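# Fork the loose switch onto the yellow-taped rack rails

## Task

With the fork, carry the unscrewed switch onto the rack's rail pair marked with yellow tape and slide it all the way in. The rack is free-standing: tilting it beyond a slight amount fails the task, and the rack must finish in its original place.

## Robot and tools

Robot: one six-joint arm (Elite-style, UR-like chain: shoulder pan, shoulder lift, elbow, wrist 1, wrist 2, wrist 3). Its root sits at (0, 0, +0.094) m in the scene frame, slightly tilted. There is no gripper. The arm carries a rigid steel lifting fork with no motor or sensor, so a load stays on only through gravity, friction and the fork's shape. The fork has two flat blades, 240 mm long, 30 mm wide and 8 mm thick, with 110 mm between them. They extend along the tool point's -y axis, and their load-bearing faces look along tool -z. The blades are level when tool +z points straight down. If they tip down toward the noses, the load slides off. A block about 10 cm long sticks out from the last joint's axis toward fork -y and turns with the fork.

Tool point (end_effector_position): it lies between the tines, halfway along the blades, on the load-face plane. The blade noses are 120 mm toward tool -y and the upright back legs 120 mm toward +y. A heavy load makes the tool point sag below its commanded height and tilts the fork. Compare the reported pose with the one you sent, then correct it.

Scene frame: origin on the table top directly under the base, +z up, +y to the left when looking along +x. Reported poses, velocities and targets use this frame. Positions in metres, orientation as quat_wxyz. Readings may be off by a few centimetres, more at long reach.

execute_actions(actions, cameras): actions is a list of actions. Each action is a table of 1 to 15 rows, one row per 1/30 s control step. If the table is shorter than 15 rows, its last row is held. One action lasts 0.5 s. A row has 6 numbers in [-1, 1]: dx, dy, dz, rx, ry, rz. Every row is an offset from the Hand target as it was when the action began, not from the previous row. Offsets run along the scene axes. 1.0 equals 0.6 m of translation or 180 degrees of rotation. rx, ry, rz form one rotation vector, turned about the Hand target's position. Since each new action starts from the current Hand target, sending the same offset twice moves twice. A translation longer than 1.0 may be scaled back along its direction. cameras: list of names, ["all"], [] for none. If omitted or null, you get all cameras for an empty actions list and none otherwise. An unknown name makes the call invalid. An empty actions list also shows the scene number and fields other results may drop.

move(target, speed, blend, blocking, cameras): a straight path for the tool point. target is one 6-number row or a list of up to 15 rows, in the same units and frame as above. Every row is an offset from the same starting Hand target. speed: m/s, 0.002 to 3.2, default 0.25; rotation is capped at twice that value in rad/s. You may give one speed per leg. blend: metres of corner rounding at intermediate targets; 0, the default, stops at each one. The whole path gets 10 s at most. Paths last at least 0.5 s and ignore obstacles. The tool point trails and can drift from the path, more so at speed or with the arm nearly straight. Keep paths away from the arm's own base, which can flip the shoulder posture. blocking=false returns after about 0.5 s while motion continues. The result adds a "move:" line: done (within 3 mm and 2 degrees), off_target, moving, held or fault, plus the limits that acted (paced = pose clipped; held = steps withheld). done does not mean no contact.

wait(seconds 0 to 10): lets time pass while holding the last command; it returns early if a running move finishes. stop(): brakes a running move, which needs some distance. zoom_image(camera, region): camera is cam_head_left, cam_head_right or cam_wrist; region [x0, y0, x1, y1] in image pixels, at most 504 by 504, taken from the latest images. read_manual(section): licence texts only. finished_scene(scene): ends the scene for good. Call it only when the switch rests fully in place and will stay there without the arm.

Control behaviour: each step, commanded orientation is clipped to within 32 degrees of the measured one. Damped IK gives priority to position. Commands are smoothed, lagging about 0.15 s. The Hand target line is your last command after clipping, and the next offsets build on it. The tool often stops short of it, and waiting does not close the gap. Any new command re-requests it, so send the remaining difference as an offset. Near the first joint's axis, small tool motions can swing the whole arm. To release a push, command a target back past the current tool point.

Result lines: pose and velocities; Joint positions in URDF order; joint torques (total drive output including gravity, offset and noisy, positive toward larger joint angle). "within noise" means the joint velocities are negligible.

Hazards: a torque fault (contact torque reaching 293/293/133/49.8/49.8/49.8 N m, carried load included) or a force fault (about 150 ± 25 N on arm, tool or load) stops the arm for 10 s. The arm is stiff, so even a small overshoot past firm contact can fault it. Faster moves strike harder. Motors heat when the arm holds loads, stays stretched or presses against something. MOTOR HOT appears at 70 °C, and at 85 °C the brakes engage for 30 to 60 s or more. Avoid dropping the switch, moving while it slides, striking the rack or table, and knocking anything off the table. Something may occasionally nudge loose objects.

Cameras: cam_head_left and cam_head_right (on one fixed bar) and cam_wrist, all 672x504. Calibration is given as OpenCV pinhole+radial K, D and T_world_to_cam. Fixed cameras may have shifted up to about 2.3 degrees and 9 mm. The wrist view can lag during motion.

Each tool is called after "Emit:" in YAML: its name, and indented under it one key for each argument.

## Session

Emit:
execute_actions:
  actions: []

Emit:
zoom_image:
  camera: "cam_head_right"
  region: [280, 60, 500, 280]

Emit:
zoom_image:
  camera: "cam_head_left"
  region: [280, 60, 500, 280]

Scene clock: 0.00 s.
end_effector_position=(+0.3721, -0.1179, +0.2683) end_effector_quat_wxyz=(-0.171, +0.978, -0.115, +0.012)
Joint positions: [1.982 -1.736 2.436 -1.964 -1.402 0.575]
Joint velocities: within noise
Joint torques (N m): no reading
Hand target: +0.3721, -0.1179, +0.2683; -0.171, +0.978, -0.115, +0.012
camera_calibration:
cam_wrist: T_world_to_cam=[[0.971635, -0.232132, -0.0451733, -0.367249], [-0.231942, -0.972683, 0.00947392, -0.159603], [-0.0461385, 0.00127239, -0.998934, 0.379723], [0, 0, 0, 1]] pos_world=[0.337333, -0.240977, 0.364241]

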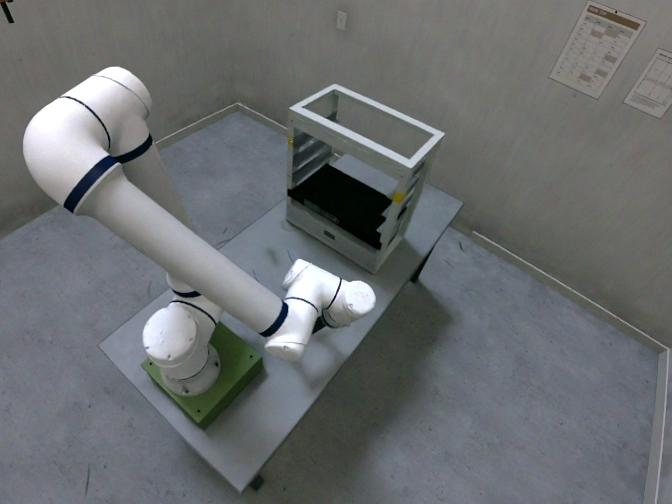

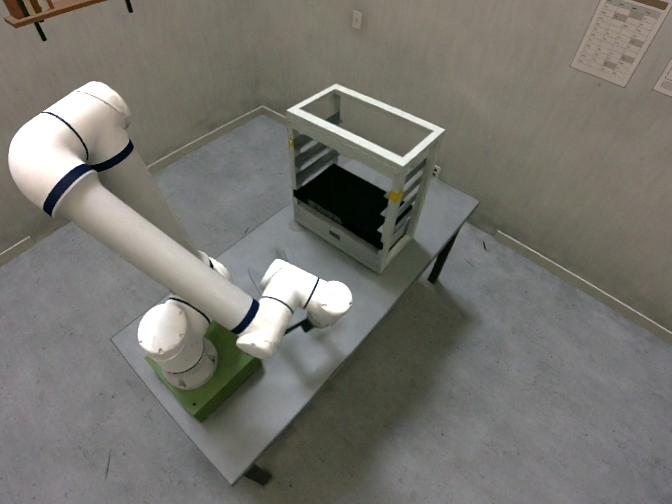

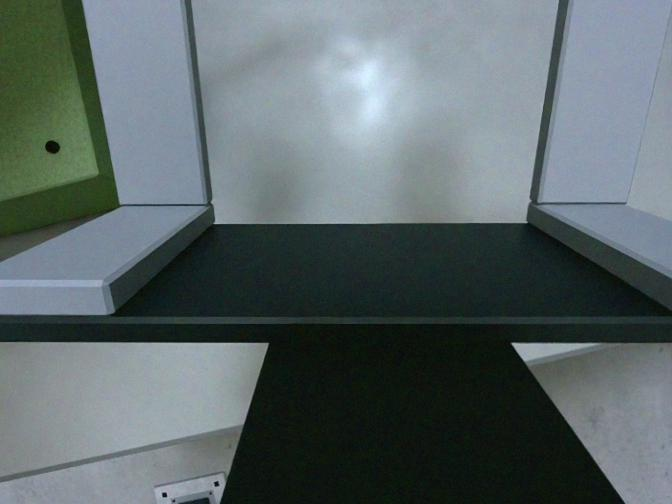

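Scaled by 2.291.

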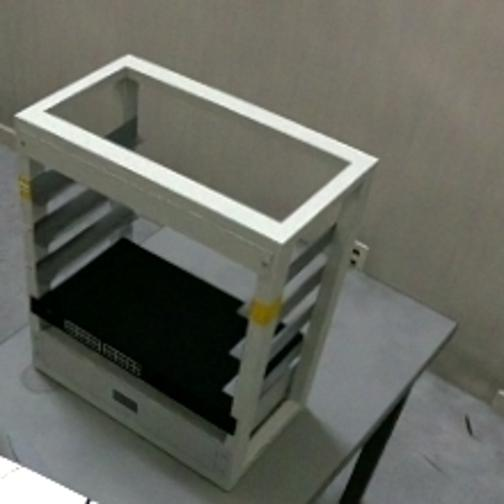

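Scaled by 2.291.

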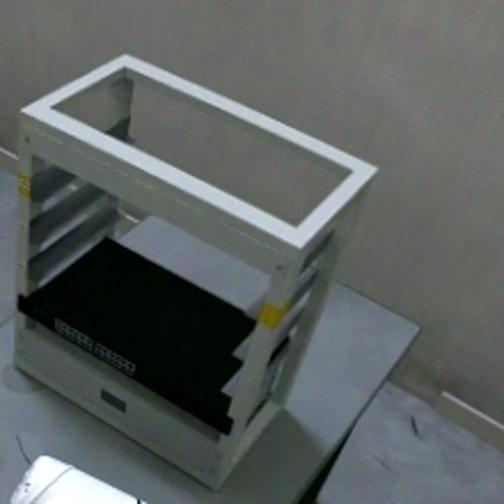

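Emit:
move:
  target: [0.3463, -0.1347, 0.4852, 0.1506, -0.1861, -0.39]
  speed: 0.4
  cameras: ["cam_wrist"]

Emit:
zoom_image:
  camera: "cam_wrist"
  region: [210, 0, 380, 225]

Emit:
zoom_image:
  camera: "cam_wrist"
  region: [370, 0, 540, 225]

Emit:
move:
  target: [0, 0.6667, 0, 0, 0, 0]
  speed: 0.4
  cameras: ["all"]

Emit:
zoom_image:
  camera: "cam_wrist"
  region: [210, 0, 380, 225]

Emit:
zoom_image:
  camera: "cam_wrist"
  region: [370, 0, 540, 225]

Scene clock: 33.30 s.
end_effector_position=(+0.5798, -0.1987, +0.5595) end_effector_quat_wxyz=(-0.365, +0.632, -0.592, +0.342)
Joint positions: [1.921 -2.109 2.631 -2.468 -0.58 2.019]
Joint torques (N m): [8.79 12.13 -66.93 -10.36 4.29 3.5]
Hand target: +0.5799, -0.1987, +0.5594; -0.365, +0.632, -0.592, +0.342
Off the commanded pose: 0.000 m, 0 deg.
move: done
camera_calibration:
cam_wrist: T_world_to_cam=[[0.0805861, -0.996441, -0.0247254, -0.221417], [-0.767487, -0.0462038, -0.639398, 0.664902], [0.63598, 0.070503, -0.768478, 0.169509], [0, 0, 0, 1]] pos_world=[0.420342, -0.201859, 0.549926]
Images, in order (width x height): cam_wrist 672x504.

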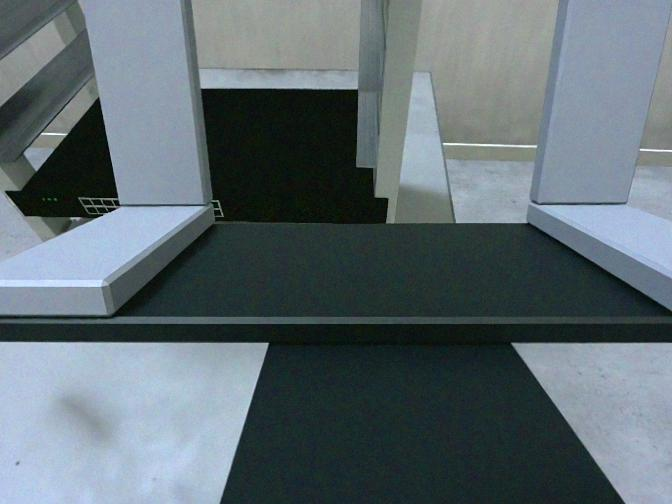

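Scaled by 2.240.

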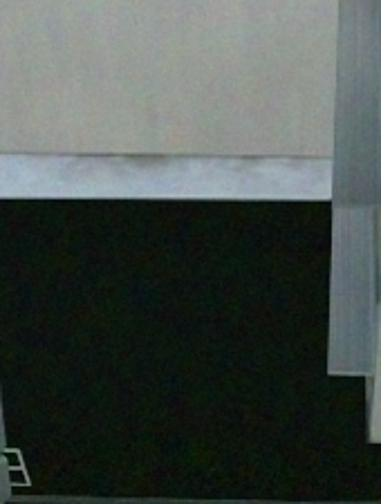

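Scaled by 2.240.

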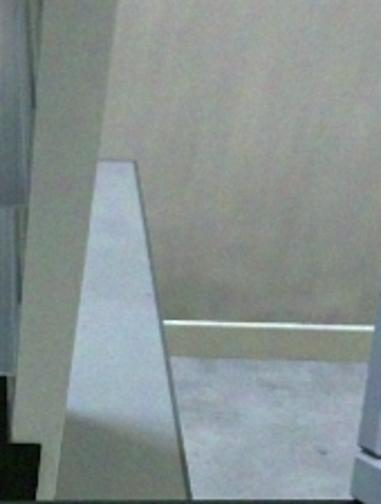

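Scene clock: 35.47 s.
end_effector_position=(+0.5799, +0.2013, +0.5595) end_effector_quat_wxyz=(-0.365, +0.632, -0.592, +0.342)
Joint positions: [3.185 -1.95 2.687 -3.342 -1.51 3.114]
Joint torques (N m): [9.41 4.04 -85.95 -13.44 -1.82 3.35]
Hand target: +0.5799, +0.2013, +0.5594; -0.365, +0.632, -0.592, +0.342
Off the commanded pose: 0.000 m, 0 deg.
move: done
camera_calibration:
cam_wrist: T_world_to_cam=[[0.080518, -0.996448, -0.0246434, 0.177144], [-0.767441, -0.0461986, -0.639453, 0.683393], [0.636043, 0.0703998, -0.768435, 0.141278], [0, 0, 0, 1]] pos_world=[0.420341, 0.198141, 0.549926]

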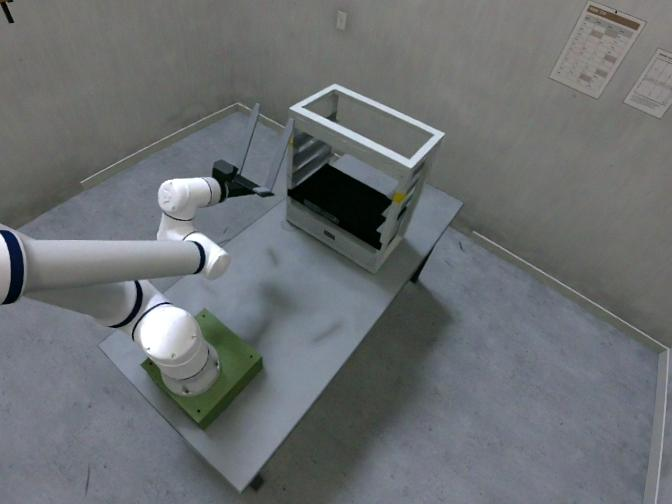

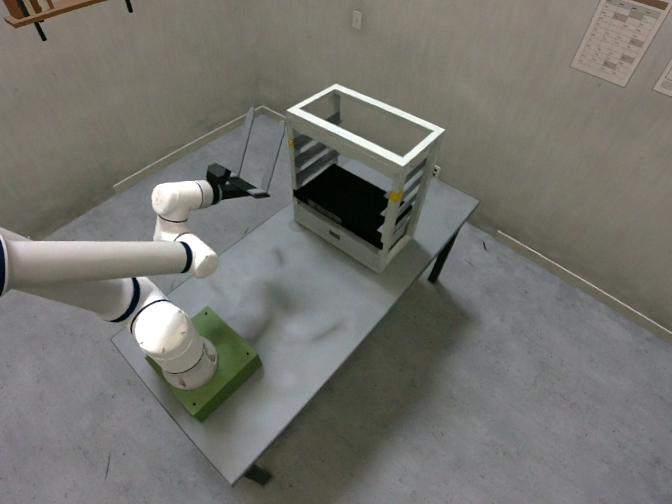

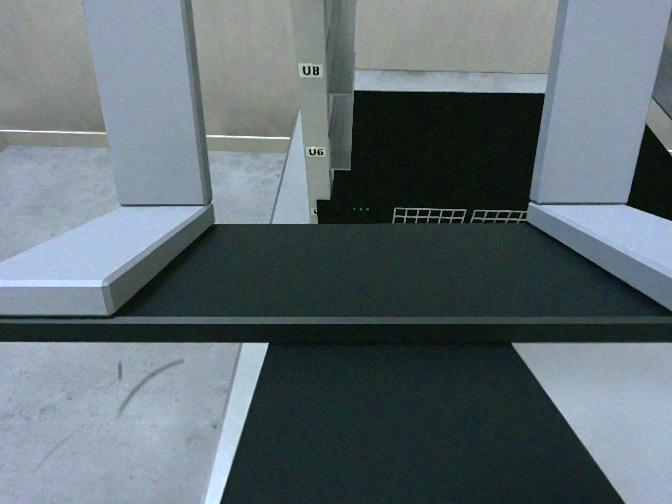

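Scaled by 2.240.

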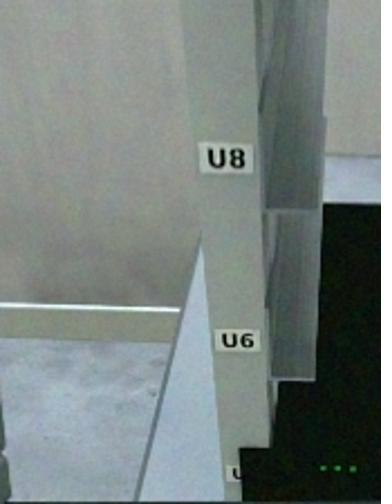

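Scaled by 2.240.

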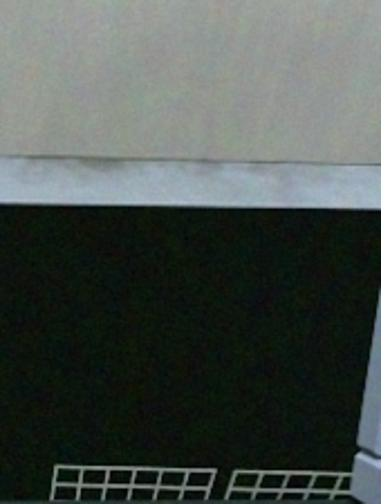

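Emit:
zoom_image:
  camera: "cam_head_left"
  region: [270, 180, 400, 285]

Emit:
zoom_image:
  camera: "cam_head_right"
  region: [275, 180, 405, 285]

Emit:
zoom_image:
  camera: "cam_head_right"
  region: [275, 75, 455, 200]

Emit:
zoom_image:
  camera: "cam_head_left"
  region: [275, 75, 455, 200]

Scaled by 3.877.

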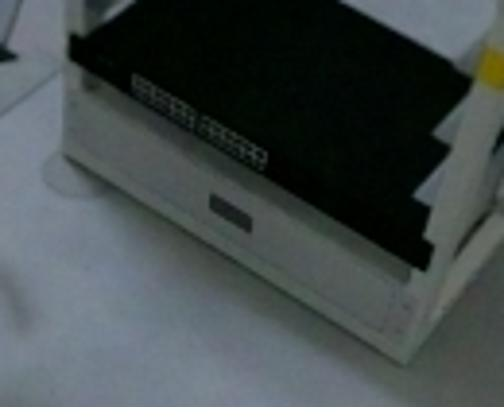

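Scaled by 3.877.

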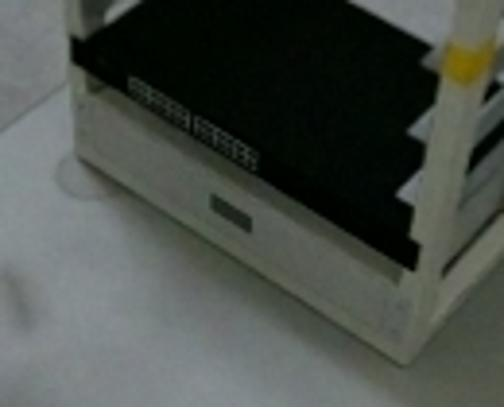

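Scaled by 2.800.

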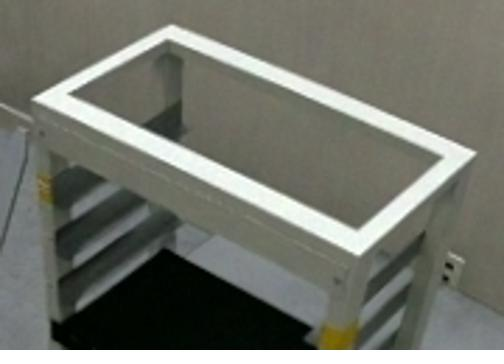

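Scaled by 2.800.

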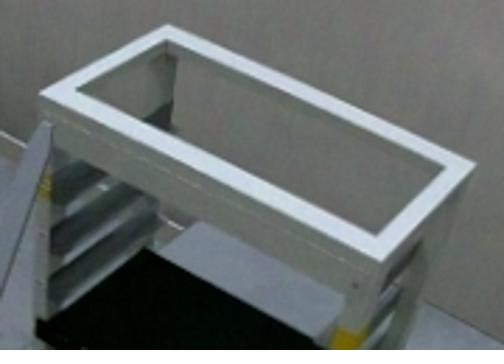

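Emit:
zoom_image:
  camera: "cam_wrist"
  region: [300, 60, 370, 130]

Emit:
zoom_image:
  camera: "cam_wrist"
  region: [300, 140, 370, 222]

Emit:
move:
  target: [0, -0.6667, 0, 0, 0, 0]
  speed: 0.4
  cameras: ["cam_wrist"]

Emit:
zoom_image:
  camera: "cam_wrist"
  region: [340, 60, 410, 130]

Emit:
zoom_image:
  camera: "cam_wrist"
  region: [340, 140, 410, 222]

Scaled by 7.200.

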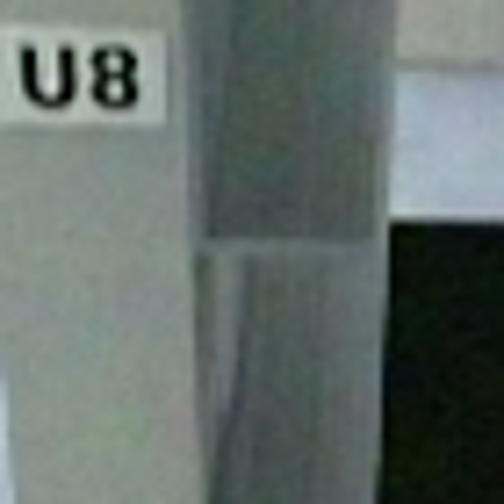

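Scaled by 6.146.

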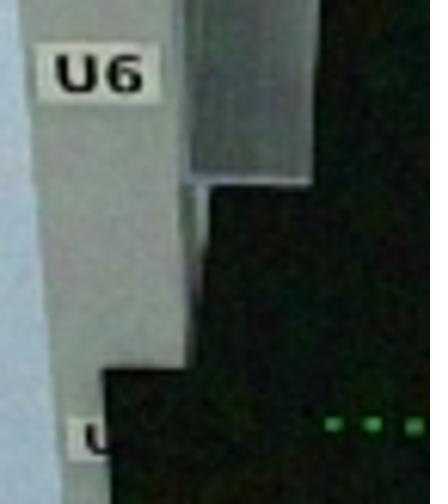

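Scene clock: 85.23 s.
end_effector_position=(+0.5799, -0.1987, +0.5594) end_effector_quat_wxyz=(-0.365, +0.631, -0.592, +0.342)
Joint positions: [1.922 -2.108 2.632 -2.47 -0.581 2.021]
Joint torques (N m): [-22.32 13.4 -91.03 -5.58 4.29 -2.32]
Hand target: +0.5799, -0.1987, +0.5594; -0.365, +0.632, -0.592, +0.342
Off the commanded pose: 0.000 m, 0 deg.
move: done
camera_calibration:
cam_wrist: T_world_to_cam=[[0.0801001, -0.996483, -0.0245904, -0.221196], [-0.767332, -0.0458966, -0.639605, 0.665016], [0.636227, 0.0701014, -0.76831, 0.169226], [0, 0, 0, 1]] pos_world=[0.42034, -0.201759, 0.549926]
Images, in order (width x height): cam_wrist 672x504.

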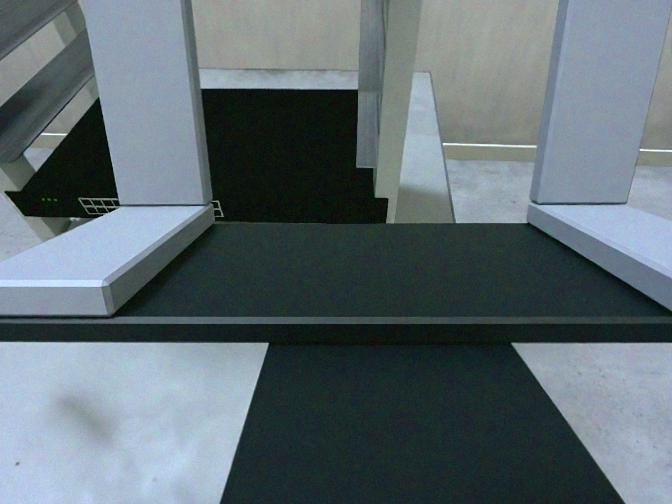

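Scaled by 7.200.

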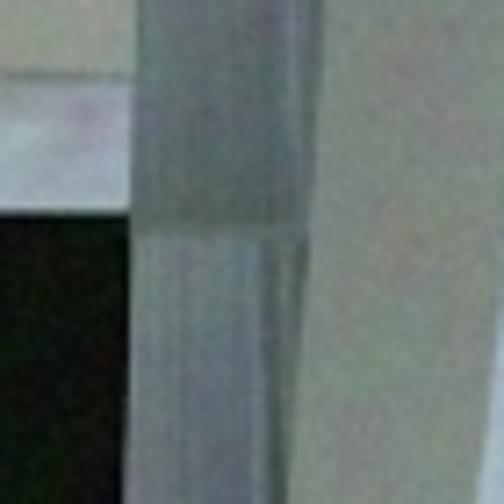

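Scaled by 6.146.

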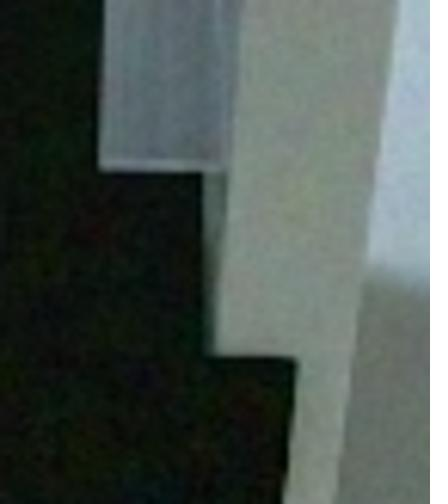

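Emit:
move:
  target:
    - [0.0, 0.6, 0.0, 0, 0, 0]
    - [-0.0437, 0.7107, -0.2983, -0.0156, -0.0828, -0.1585]
  speed: 0.4
  blend: [0.05, 0]
  cameras: ["cam_wrist"]

Emit:
zoom_image:
  camera: "cam_wrist"
  region: [200, 0, 550, 225]

Scene clock: 126.17 s.
end_effector_position=(+0.5536, +0.2277, +0.3805) end_effector_quat_wxyz=(+0.327, -0.426, +0.669, -0.514)
Joint positions: [3.726 -0.923 2.516 -4.267 -2.492 3.524]
Joint torques (N m): [10.29 -57.56 -20.27 -9.68 -5.29 -2.41]
Hand target: +0.5537, +0.2277, +0.3805; +0.327, -0.426, +0.669, -0.514
Off the commanded pose: 0.000 m, 0 deg.
move: done
camera_calibration:
cam_wrist: T_world_to_cam=[[-0.402607, -0.915163, -0.0196265, 0.448219], [-0.521677, 0.247014, -0.816601, 0.414606], [0.752171, -0.31853, -0.576869, -0.0300425], [0, 0, 0, 1]] pos_world=[0.419344, 0.29821, 0.330034]
Images, in order (width x height): cam_wrist 672x504.

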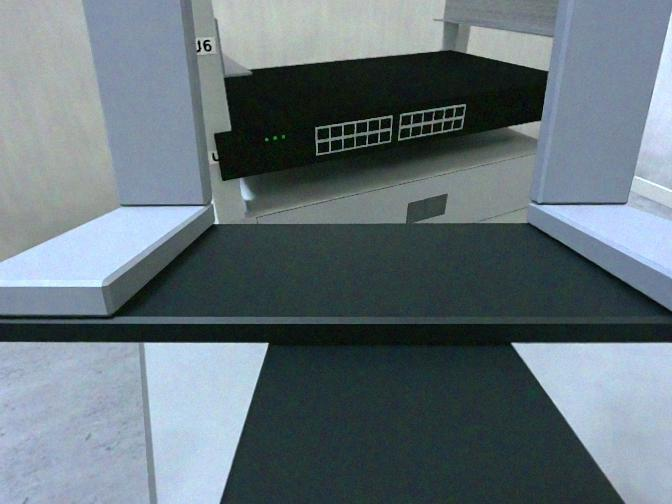

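Scaled by 1.440.

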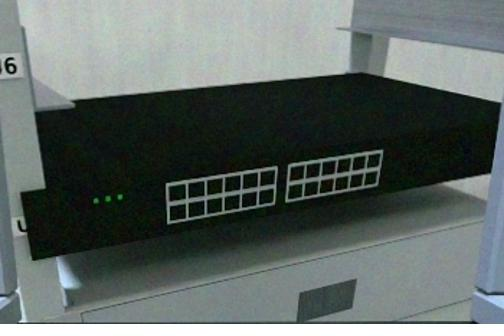

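Emit:
move:
  target: [0.0388, -0.365, -0.3758, 0.0882, 0.4104, 0.1219]
  speed: 0.4
  cameras: ["all"]

Emit:
zoom_image:
  camera: "cam_head_left"
  region: [250, 130, 430, 290]

Emit:
zoom_image:
  camera: "cam_head_right"
  region: [250, 130, 430, 290]

Scene clock: 155.33 s.
end_effector_position=(+0.5769, +0.0087, +0.1550) end_effector_quat_wxyz=(+0.000, +0.712, -0.703, +0.001)
Joint positions: [2.775 -1.692 2.602 -2.467 -1.57 2.716]
Joint torques (N m): [-21.96 -14.22 -71.88 -5.13 -1.64 -2.52]
Hand target: +0.5770, +0.0087, +0.1550; +0.000, +0.712, -0.703, +0.000
Off the commanded pose: 0.000 m, 0 deg.
move: done
camera_calibration:
cam_wrist: T_world_to_cam=[[-0.00035395, -0.999658, -0.0261298, 0.0224853], [-0.938301, -0.00870422, 0.345711, 0.359184], [-0.34582, 0.02464, -0.937977, 0.439092], [0, 0, 0, 1]] pos_world=[0.488877, 0.0147848, 0.288272]

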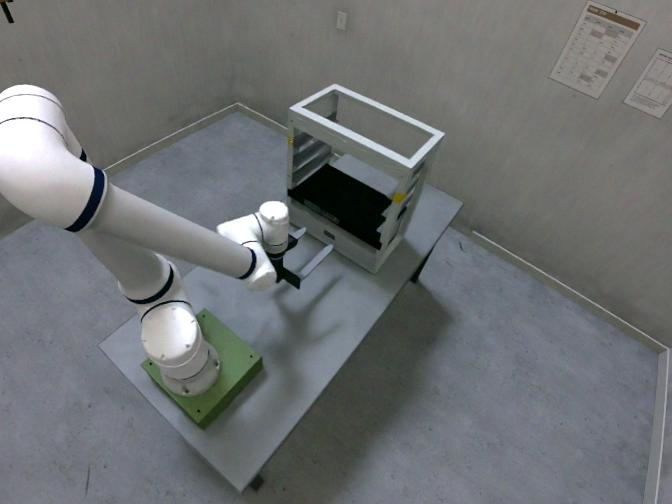

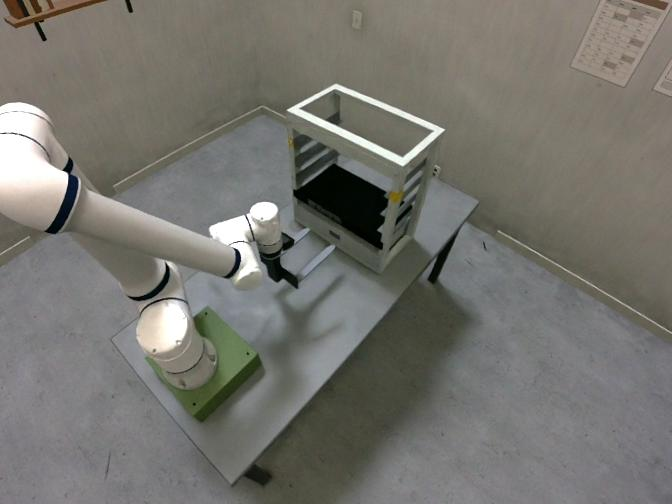

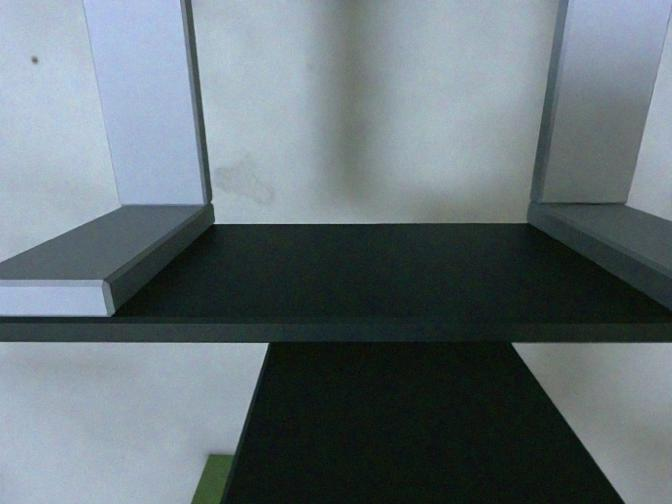

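Scaled by 2.800.

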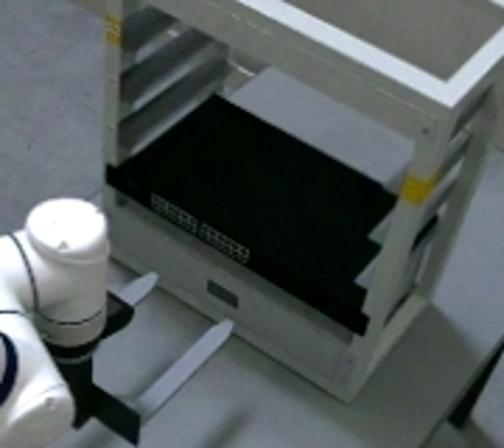

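Scaled by 2.800.

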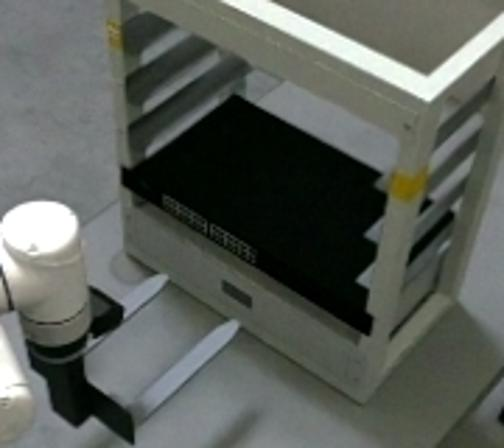

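Emit:
move:
  target: [0.1, 0.0013, 0, 0, 0, 0]
  speed: 0.2
  cameras: ["all"]

Emit:
zoom_image:
  camera: "cam_head_left"
  region: [280, 180, 380, 280]

Emit:
zoom_image:
  camera: "cam_head_right"
  region: [280, 180, 380, 280]

Scene clock: 169.33 s.
end_effector_position=(+0.6368, +0.0095, +0.1550) end_effector_quat_wxyz=(+0.000, +0.712, -0.703, +0.000)
Joint positions: [2.83 -1.575 2.5 -2.482 -1.569 2.771]
Joint torques (N m): [9.19 -27.77 -70.73 -10.43 -1.73 3.5]
Hand target: +0.6370, +0.0095, +0.1550; +0.000, +0.712, -0.703, +0.000
Off the commanded pose: 0.000 m, 0 deg.
move: done
camera_calibration:
cam_wrist: T_world_to_cam=[[-0.000265436, -0.999658, -0.0261637, 0.0232674], [-0.938224, -0.00880445, 0.345918, 0.415295], [-0.34603, 0.0246392, -0.9379, 0.45988], [0, 0, 0, 1]] pos_world=[0.548778, 0.0155848, 0.288272]

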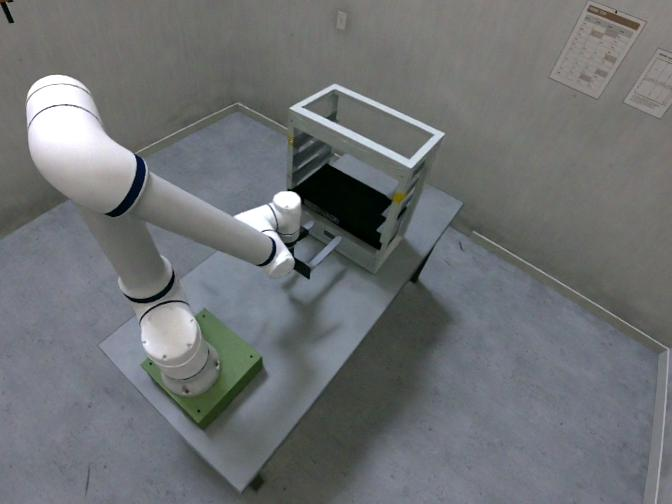

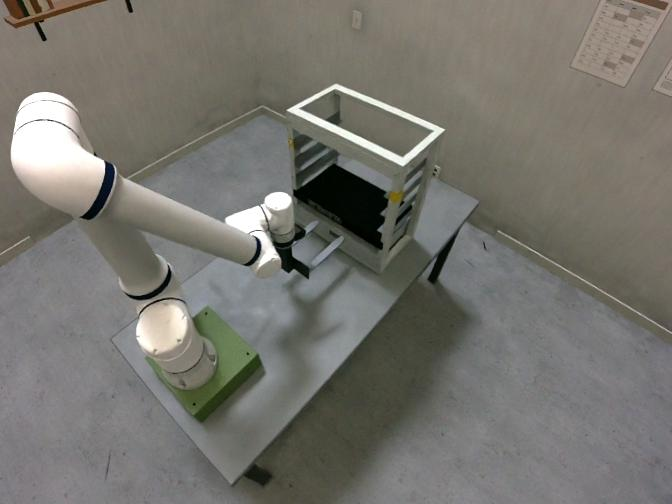

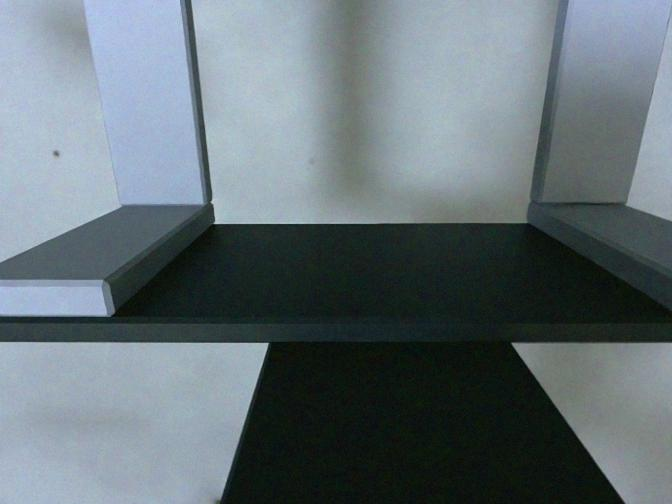

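Scaled by 5.040.

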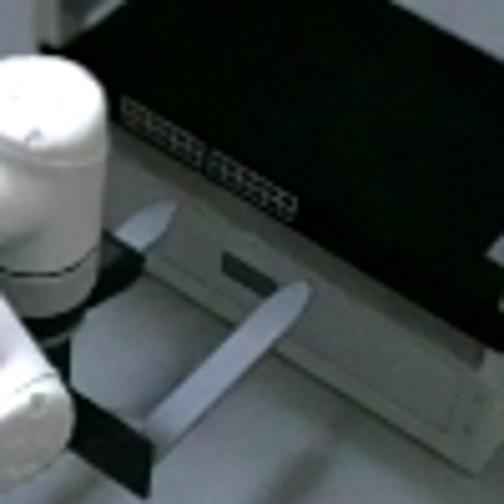

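Scaled by 5.040.

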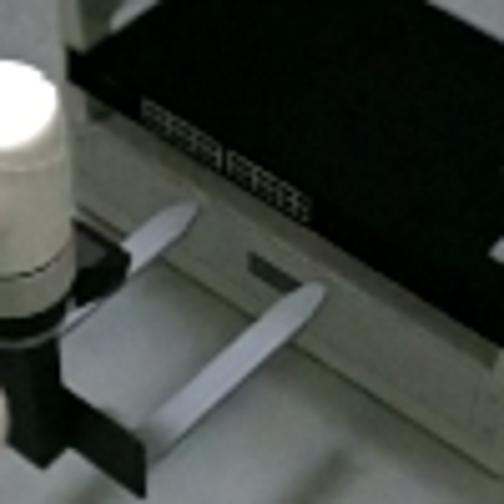

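Emit:
zoom_image:
  camera: "cam_head_left"
  region: [320, 210, 370, 260]

Emit:
zoom_image:
  camera: "cam_head_right"
  region: [320, 210, 370, 260]

Scaled by 10.080.

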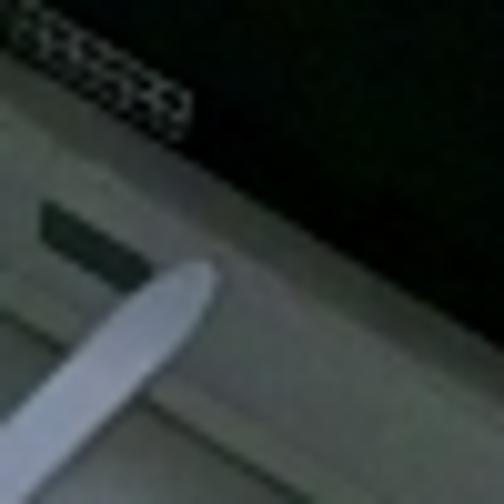

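Scaled by 10.080.

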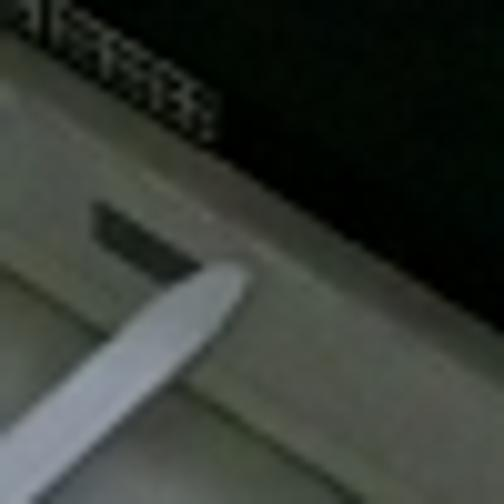

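Emit:
move:
  target:
    - [0.0, 0.0, 0.0133, 0, 0, 0]
    - [0.0833, 0.0011, 0.0133, 0, 0, 0]
  speed: 0.05
  blend: [0.003, 0]
  cameras: ["all"]

Emit:
zoom_image:
  camera: "cam_head_left"
  region: [290, 180, 390, 280]

Emit:
zoom_image:
  camera: "cam_head_right"
  region: [290, 180, 390, 280]

Scene clock: 198.30 s.
end_effector_position=(+0.6867, +0.0101, +0.1630) end_effector_quat_wxyz=(+0.000, +0.712, -0.703, +0.000)
Joint positions: [2.865 -1.506 2.407 -2.457 -1.569 2.806]
Joint torques (N m): [8.8 -37.01 -72.97 -5.37 1.33 3.76]
Hand target: +0.6869, +0.0101, +0.1630; +0.000, +0.712, -0.703, +0.000
Off the commanded pose: 0.000 m, 0 deg.
move: done
camera_calibration:
cam_wrist: T_world_to_cam=[[-0.000265436, -0.999658, -0.0261637, 0.0240898], [-0.938224, -0.00880445, 0.345918, 0.45935], [-0.34603, 0.0246392, -0.9379, 0.484635], [0, 0, 0, 1]] pos_world=[0.598678, 0.0161848, 0.296272]

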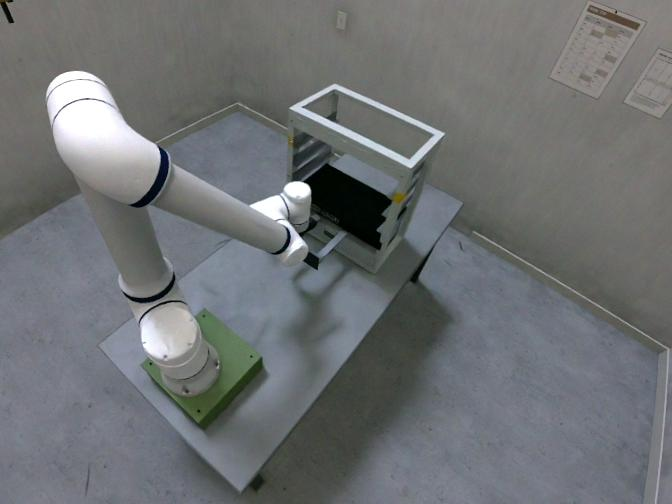

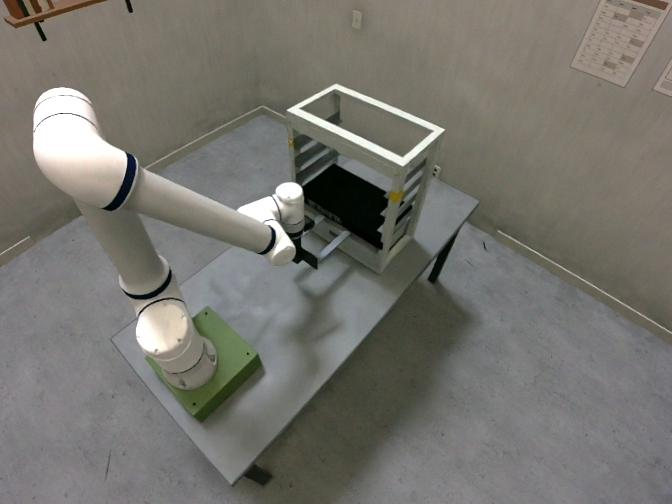

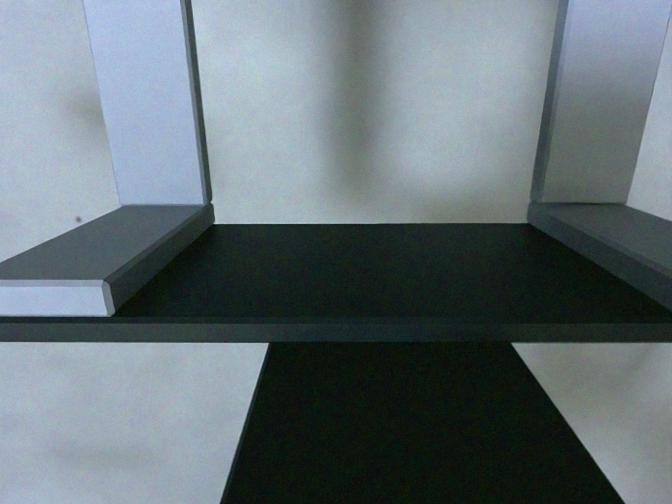

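Scaled by 5.040.

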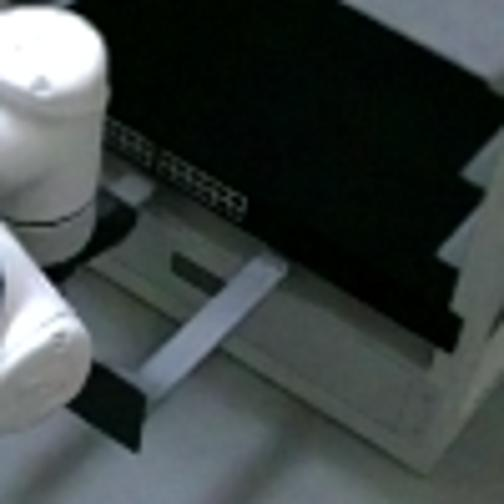

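Scaled by 5.040.

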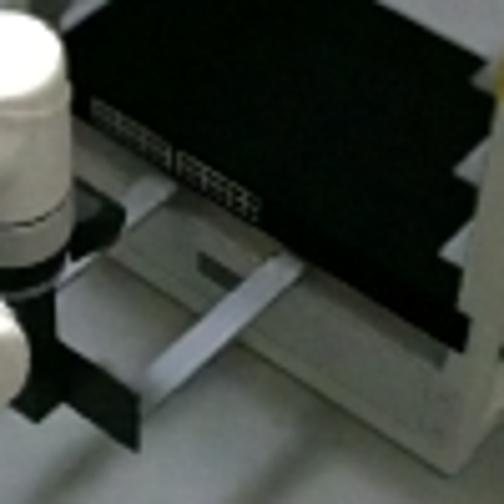

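Emit:
move:
  target: [0.2, 0.0026, 0, 0, 0, 0]
  speed: 0.1
  cameras: ["all"]

Emit:
zoom_image:
  camera: "cam_wrist"
  region: [180, 0, 380, 120]

Emit:
zoom_image:
  camera: "cam_wrist"
  region: [370, 0, 570, 120]

Emit:
zoom_image:
  camera: "cam_head_left"
  region: [270, 150, 420, 290]

Scene clock: 204.67 s.
end_effector_position=(+0.8068, +0.0117, +0.1630) end_effector_quat_wxyz=(+0.000, +0.712, -0.703, +0.000)
Joint positions: [2.928 -1.329 2.188 -2.416 -1.568 2.869]
Joint torques (N m): [9.73 -58.34 -75.31 -5.33 -0.43 3.58]
Hand target: +0.8069, +0.0117, +0.1630; +0.000, +0.712, -0.703, +0.000
Off the commanded pose: 0.000 m, 0 deg.
move: done
camera_calibration:
cam_wrist: T_world_to_cam=[[-0.000265436, -0.999658, -0.0261637, 0.0257211], [-0.938224, -0.00880445, 0.345918, 0.571951], [-0.34603, 0.0246392, -0.9379, 0.526119], [0, 0, 0, 1]] pos_world=[0.718678, 0.0177848, 0.296272]

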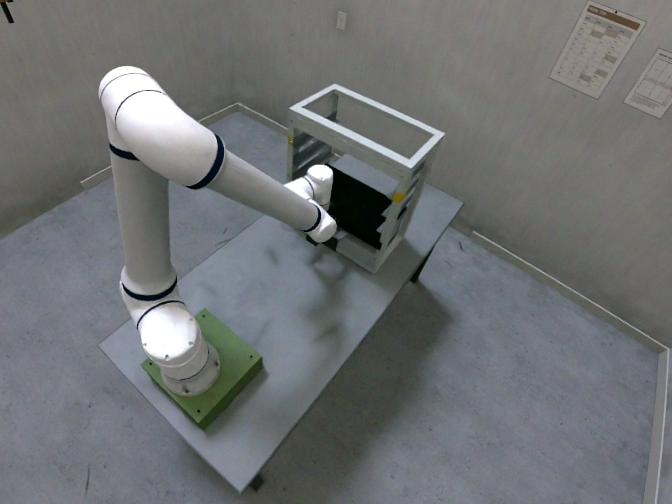

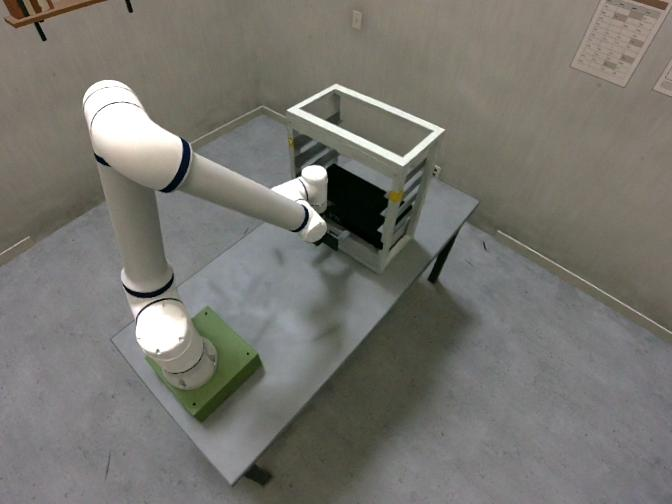

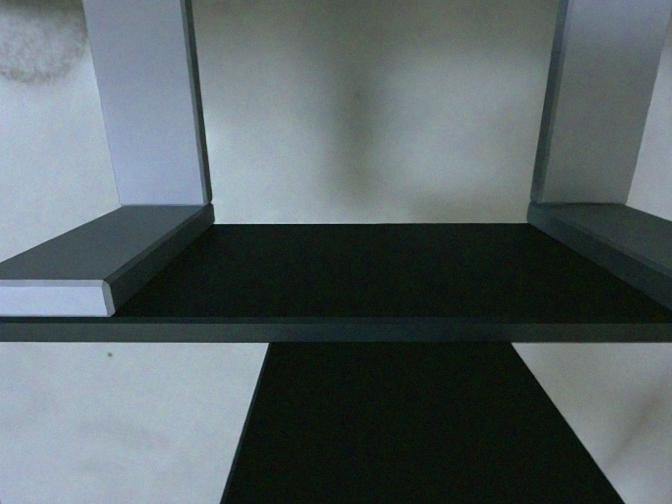

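Scaled by 2.520.

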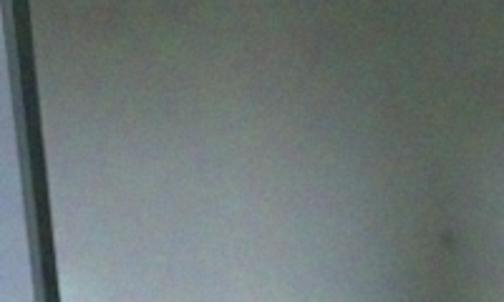

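Scaled by 2.520.

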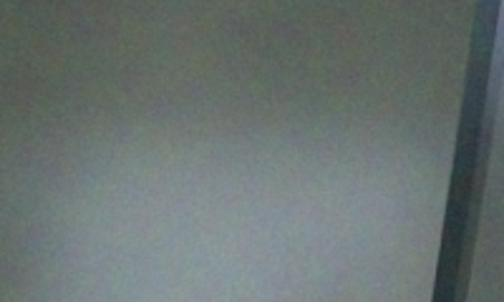

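Scaled by 3.360.

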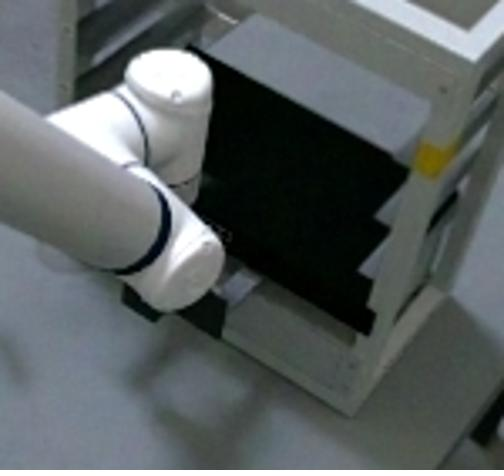

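Emit:
move:
  target: [0.02, 0.0003, 0, 0, 0, 0]
  speed: 0.05
  cameras: ["cam_wrist"]

Emit:
zoom_image:
  camera: "cam_wrist"
  region: [180, 0, 340, 90]

Emit:
zoom_image:
  camera: "cam_wrist"
  region: [420, 0, 580, 90]

Scene clock: 209.83 s.
end_effector_position=(+0.8187, +0.0119, +0.1630) end_effector_quat_wxyz=(+0.000, +0.712, -0.703, +0.000)
Joint positions: [2.933 -1.313 2.166 -2.41 -1.568 2.874]
Joint torques (N m): [8.8 -62.84 -75.54 -5.66 1.52 3.43]
Hand target: +0.8189, +0.0119, +0.1630; +0.000, +0.712, -0.703, +0.000
Off the commanded pose: 0.000 m, 0 deg.
move: done
camera_calibration:
cam_wrist: T_world_to_cam=[[-0.000265436, -0.999658, -0.0261637, 0.0258242], [-0.938224, -0.00880445, 0.345918, 0.583211], [-0.34603, 0.0246392, -0.9379, 0.530269], [0, 0, 0, 1]] pos_world=[0.730678, 0.0178848, 0.296272]
Images, in order (width x height): cam_wrist 672x504.

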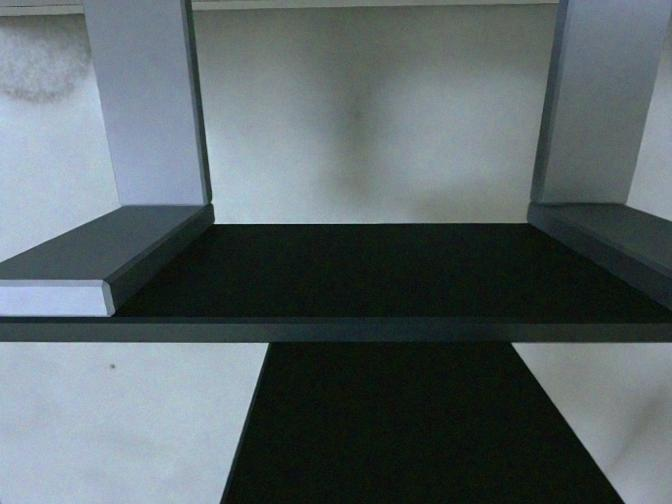

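Scaled by 3.150.

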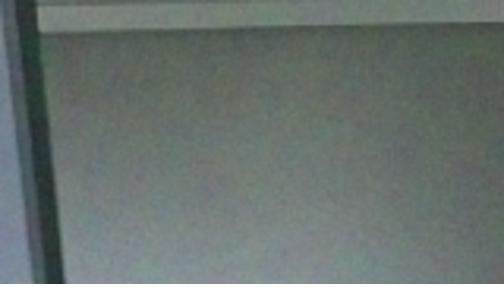

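Scaled by 3.150.

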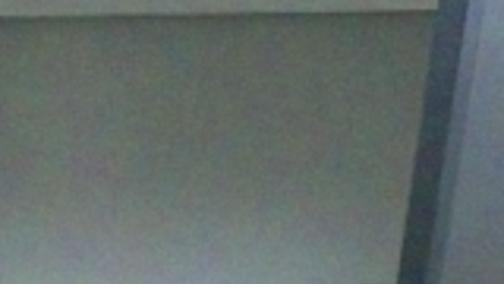

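Emit:
move:
  target:
    - [0.01, 0.0002, 0, 0, 0, 0]
    - [0.01, 0.0002, 0.0133, 0, 0, 0]
  speed: [0.05, 0.03]

Emit:
move:
  target: [0, 0, 0.005, 0, 0, 0]
  speed: 0.015

Emit:
move:
  target: [0, 0, 0.005, 0, 0, 0]
  speed: 0.015

Emit:
move:
  target: [0, 0, 0.005, 0, 0, 0]
  speed: 0.015

Scene clock: 221.53 s.
end_effector_position=(+0.8249, +0.0120, +0.1707) end_effector_quat_wxyz=(+0.000, +0.712, -0.703, +0.000)
Joint positions: [2.935 -1.316 2.149 -2.391 -1.568 2.876]
Joint torques (N m): [8.98 -91.45 -76.8 -5.22 1.26 3.62]
Hand target: +0.8249, +0.0120, +0.1709; +0.000, +0.712, -0.703, +0.000
Off the commanded pose: 0.000 m, 0 deg.
move: done

Scene clock: 222.23 s.
end_effector_position=(+0.8248, +0.0120, +0.1736) end_effector_quat_wxyz=(+0.000, +0.712, -0.703, +0.000)
Joint positions: [2.935 -1.32 2.148 -2.385 -1.568 2.876]
Joint torques (N m): [4.2 -105.63 -93.7 -10.91 0.69 2.78]
Hand target: +0.8249, +0.0120, +0.1739; +0.000, +0.712, -0.703, +0.000
Off the commanded pose: 0.000 m, 0 deg.
move: done

Scene clock: 222.93 s.
end_effector_position=(+0.8249, +0.0120, +0.1767) end_effector_quat_wxyz=(+0.000, +0.712, -0.703, +0.000)
Joint positions: [2.935 -1.324 2.146 -2.379 -1.568 2.876]
Joint torques (N m): [-5.5 -124.75 -114.04 -19.82 0.31 0.59]
Hand target: +0.8249, +0.0120, +0.1769; +0.000, +0.712, -0.703, +0.000
Off the commanded pose: 0.000 m, 0 deg.
move: done

Scene clock: 223.63 s.
end_effector_position=(+0.8249, +0.0120, +0.1798) end_effector_quat_wxyz=(+0.000, +0.712, -0.703, +0.000)
Joint positions: [2.935 -1.328 2.144 -2.373 -1.568 2.876]
Joint torques (N m): [-13.99 -125.96 -114.86 -19.56 0.69 -1.83]
Hand target: +0.8249, +0.0120, +0.1799; +0.000, +0.712, -0.703, +0.000
Off the commanded pose: 0.000 m, 0 deg.
move: done


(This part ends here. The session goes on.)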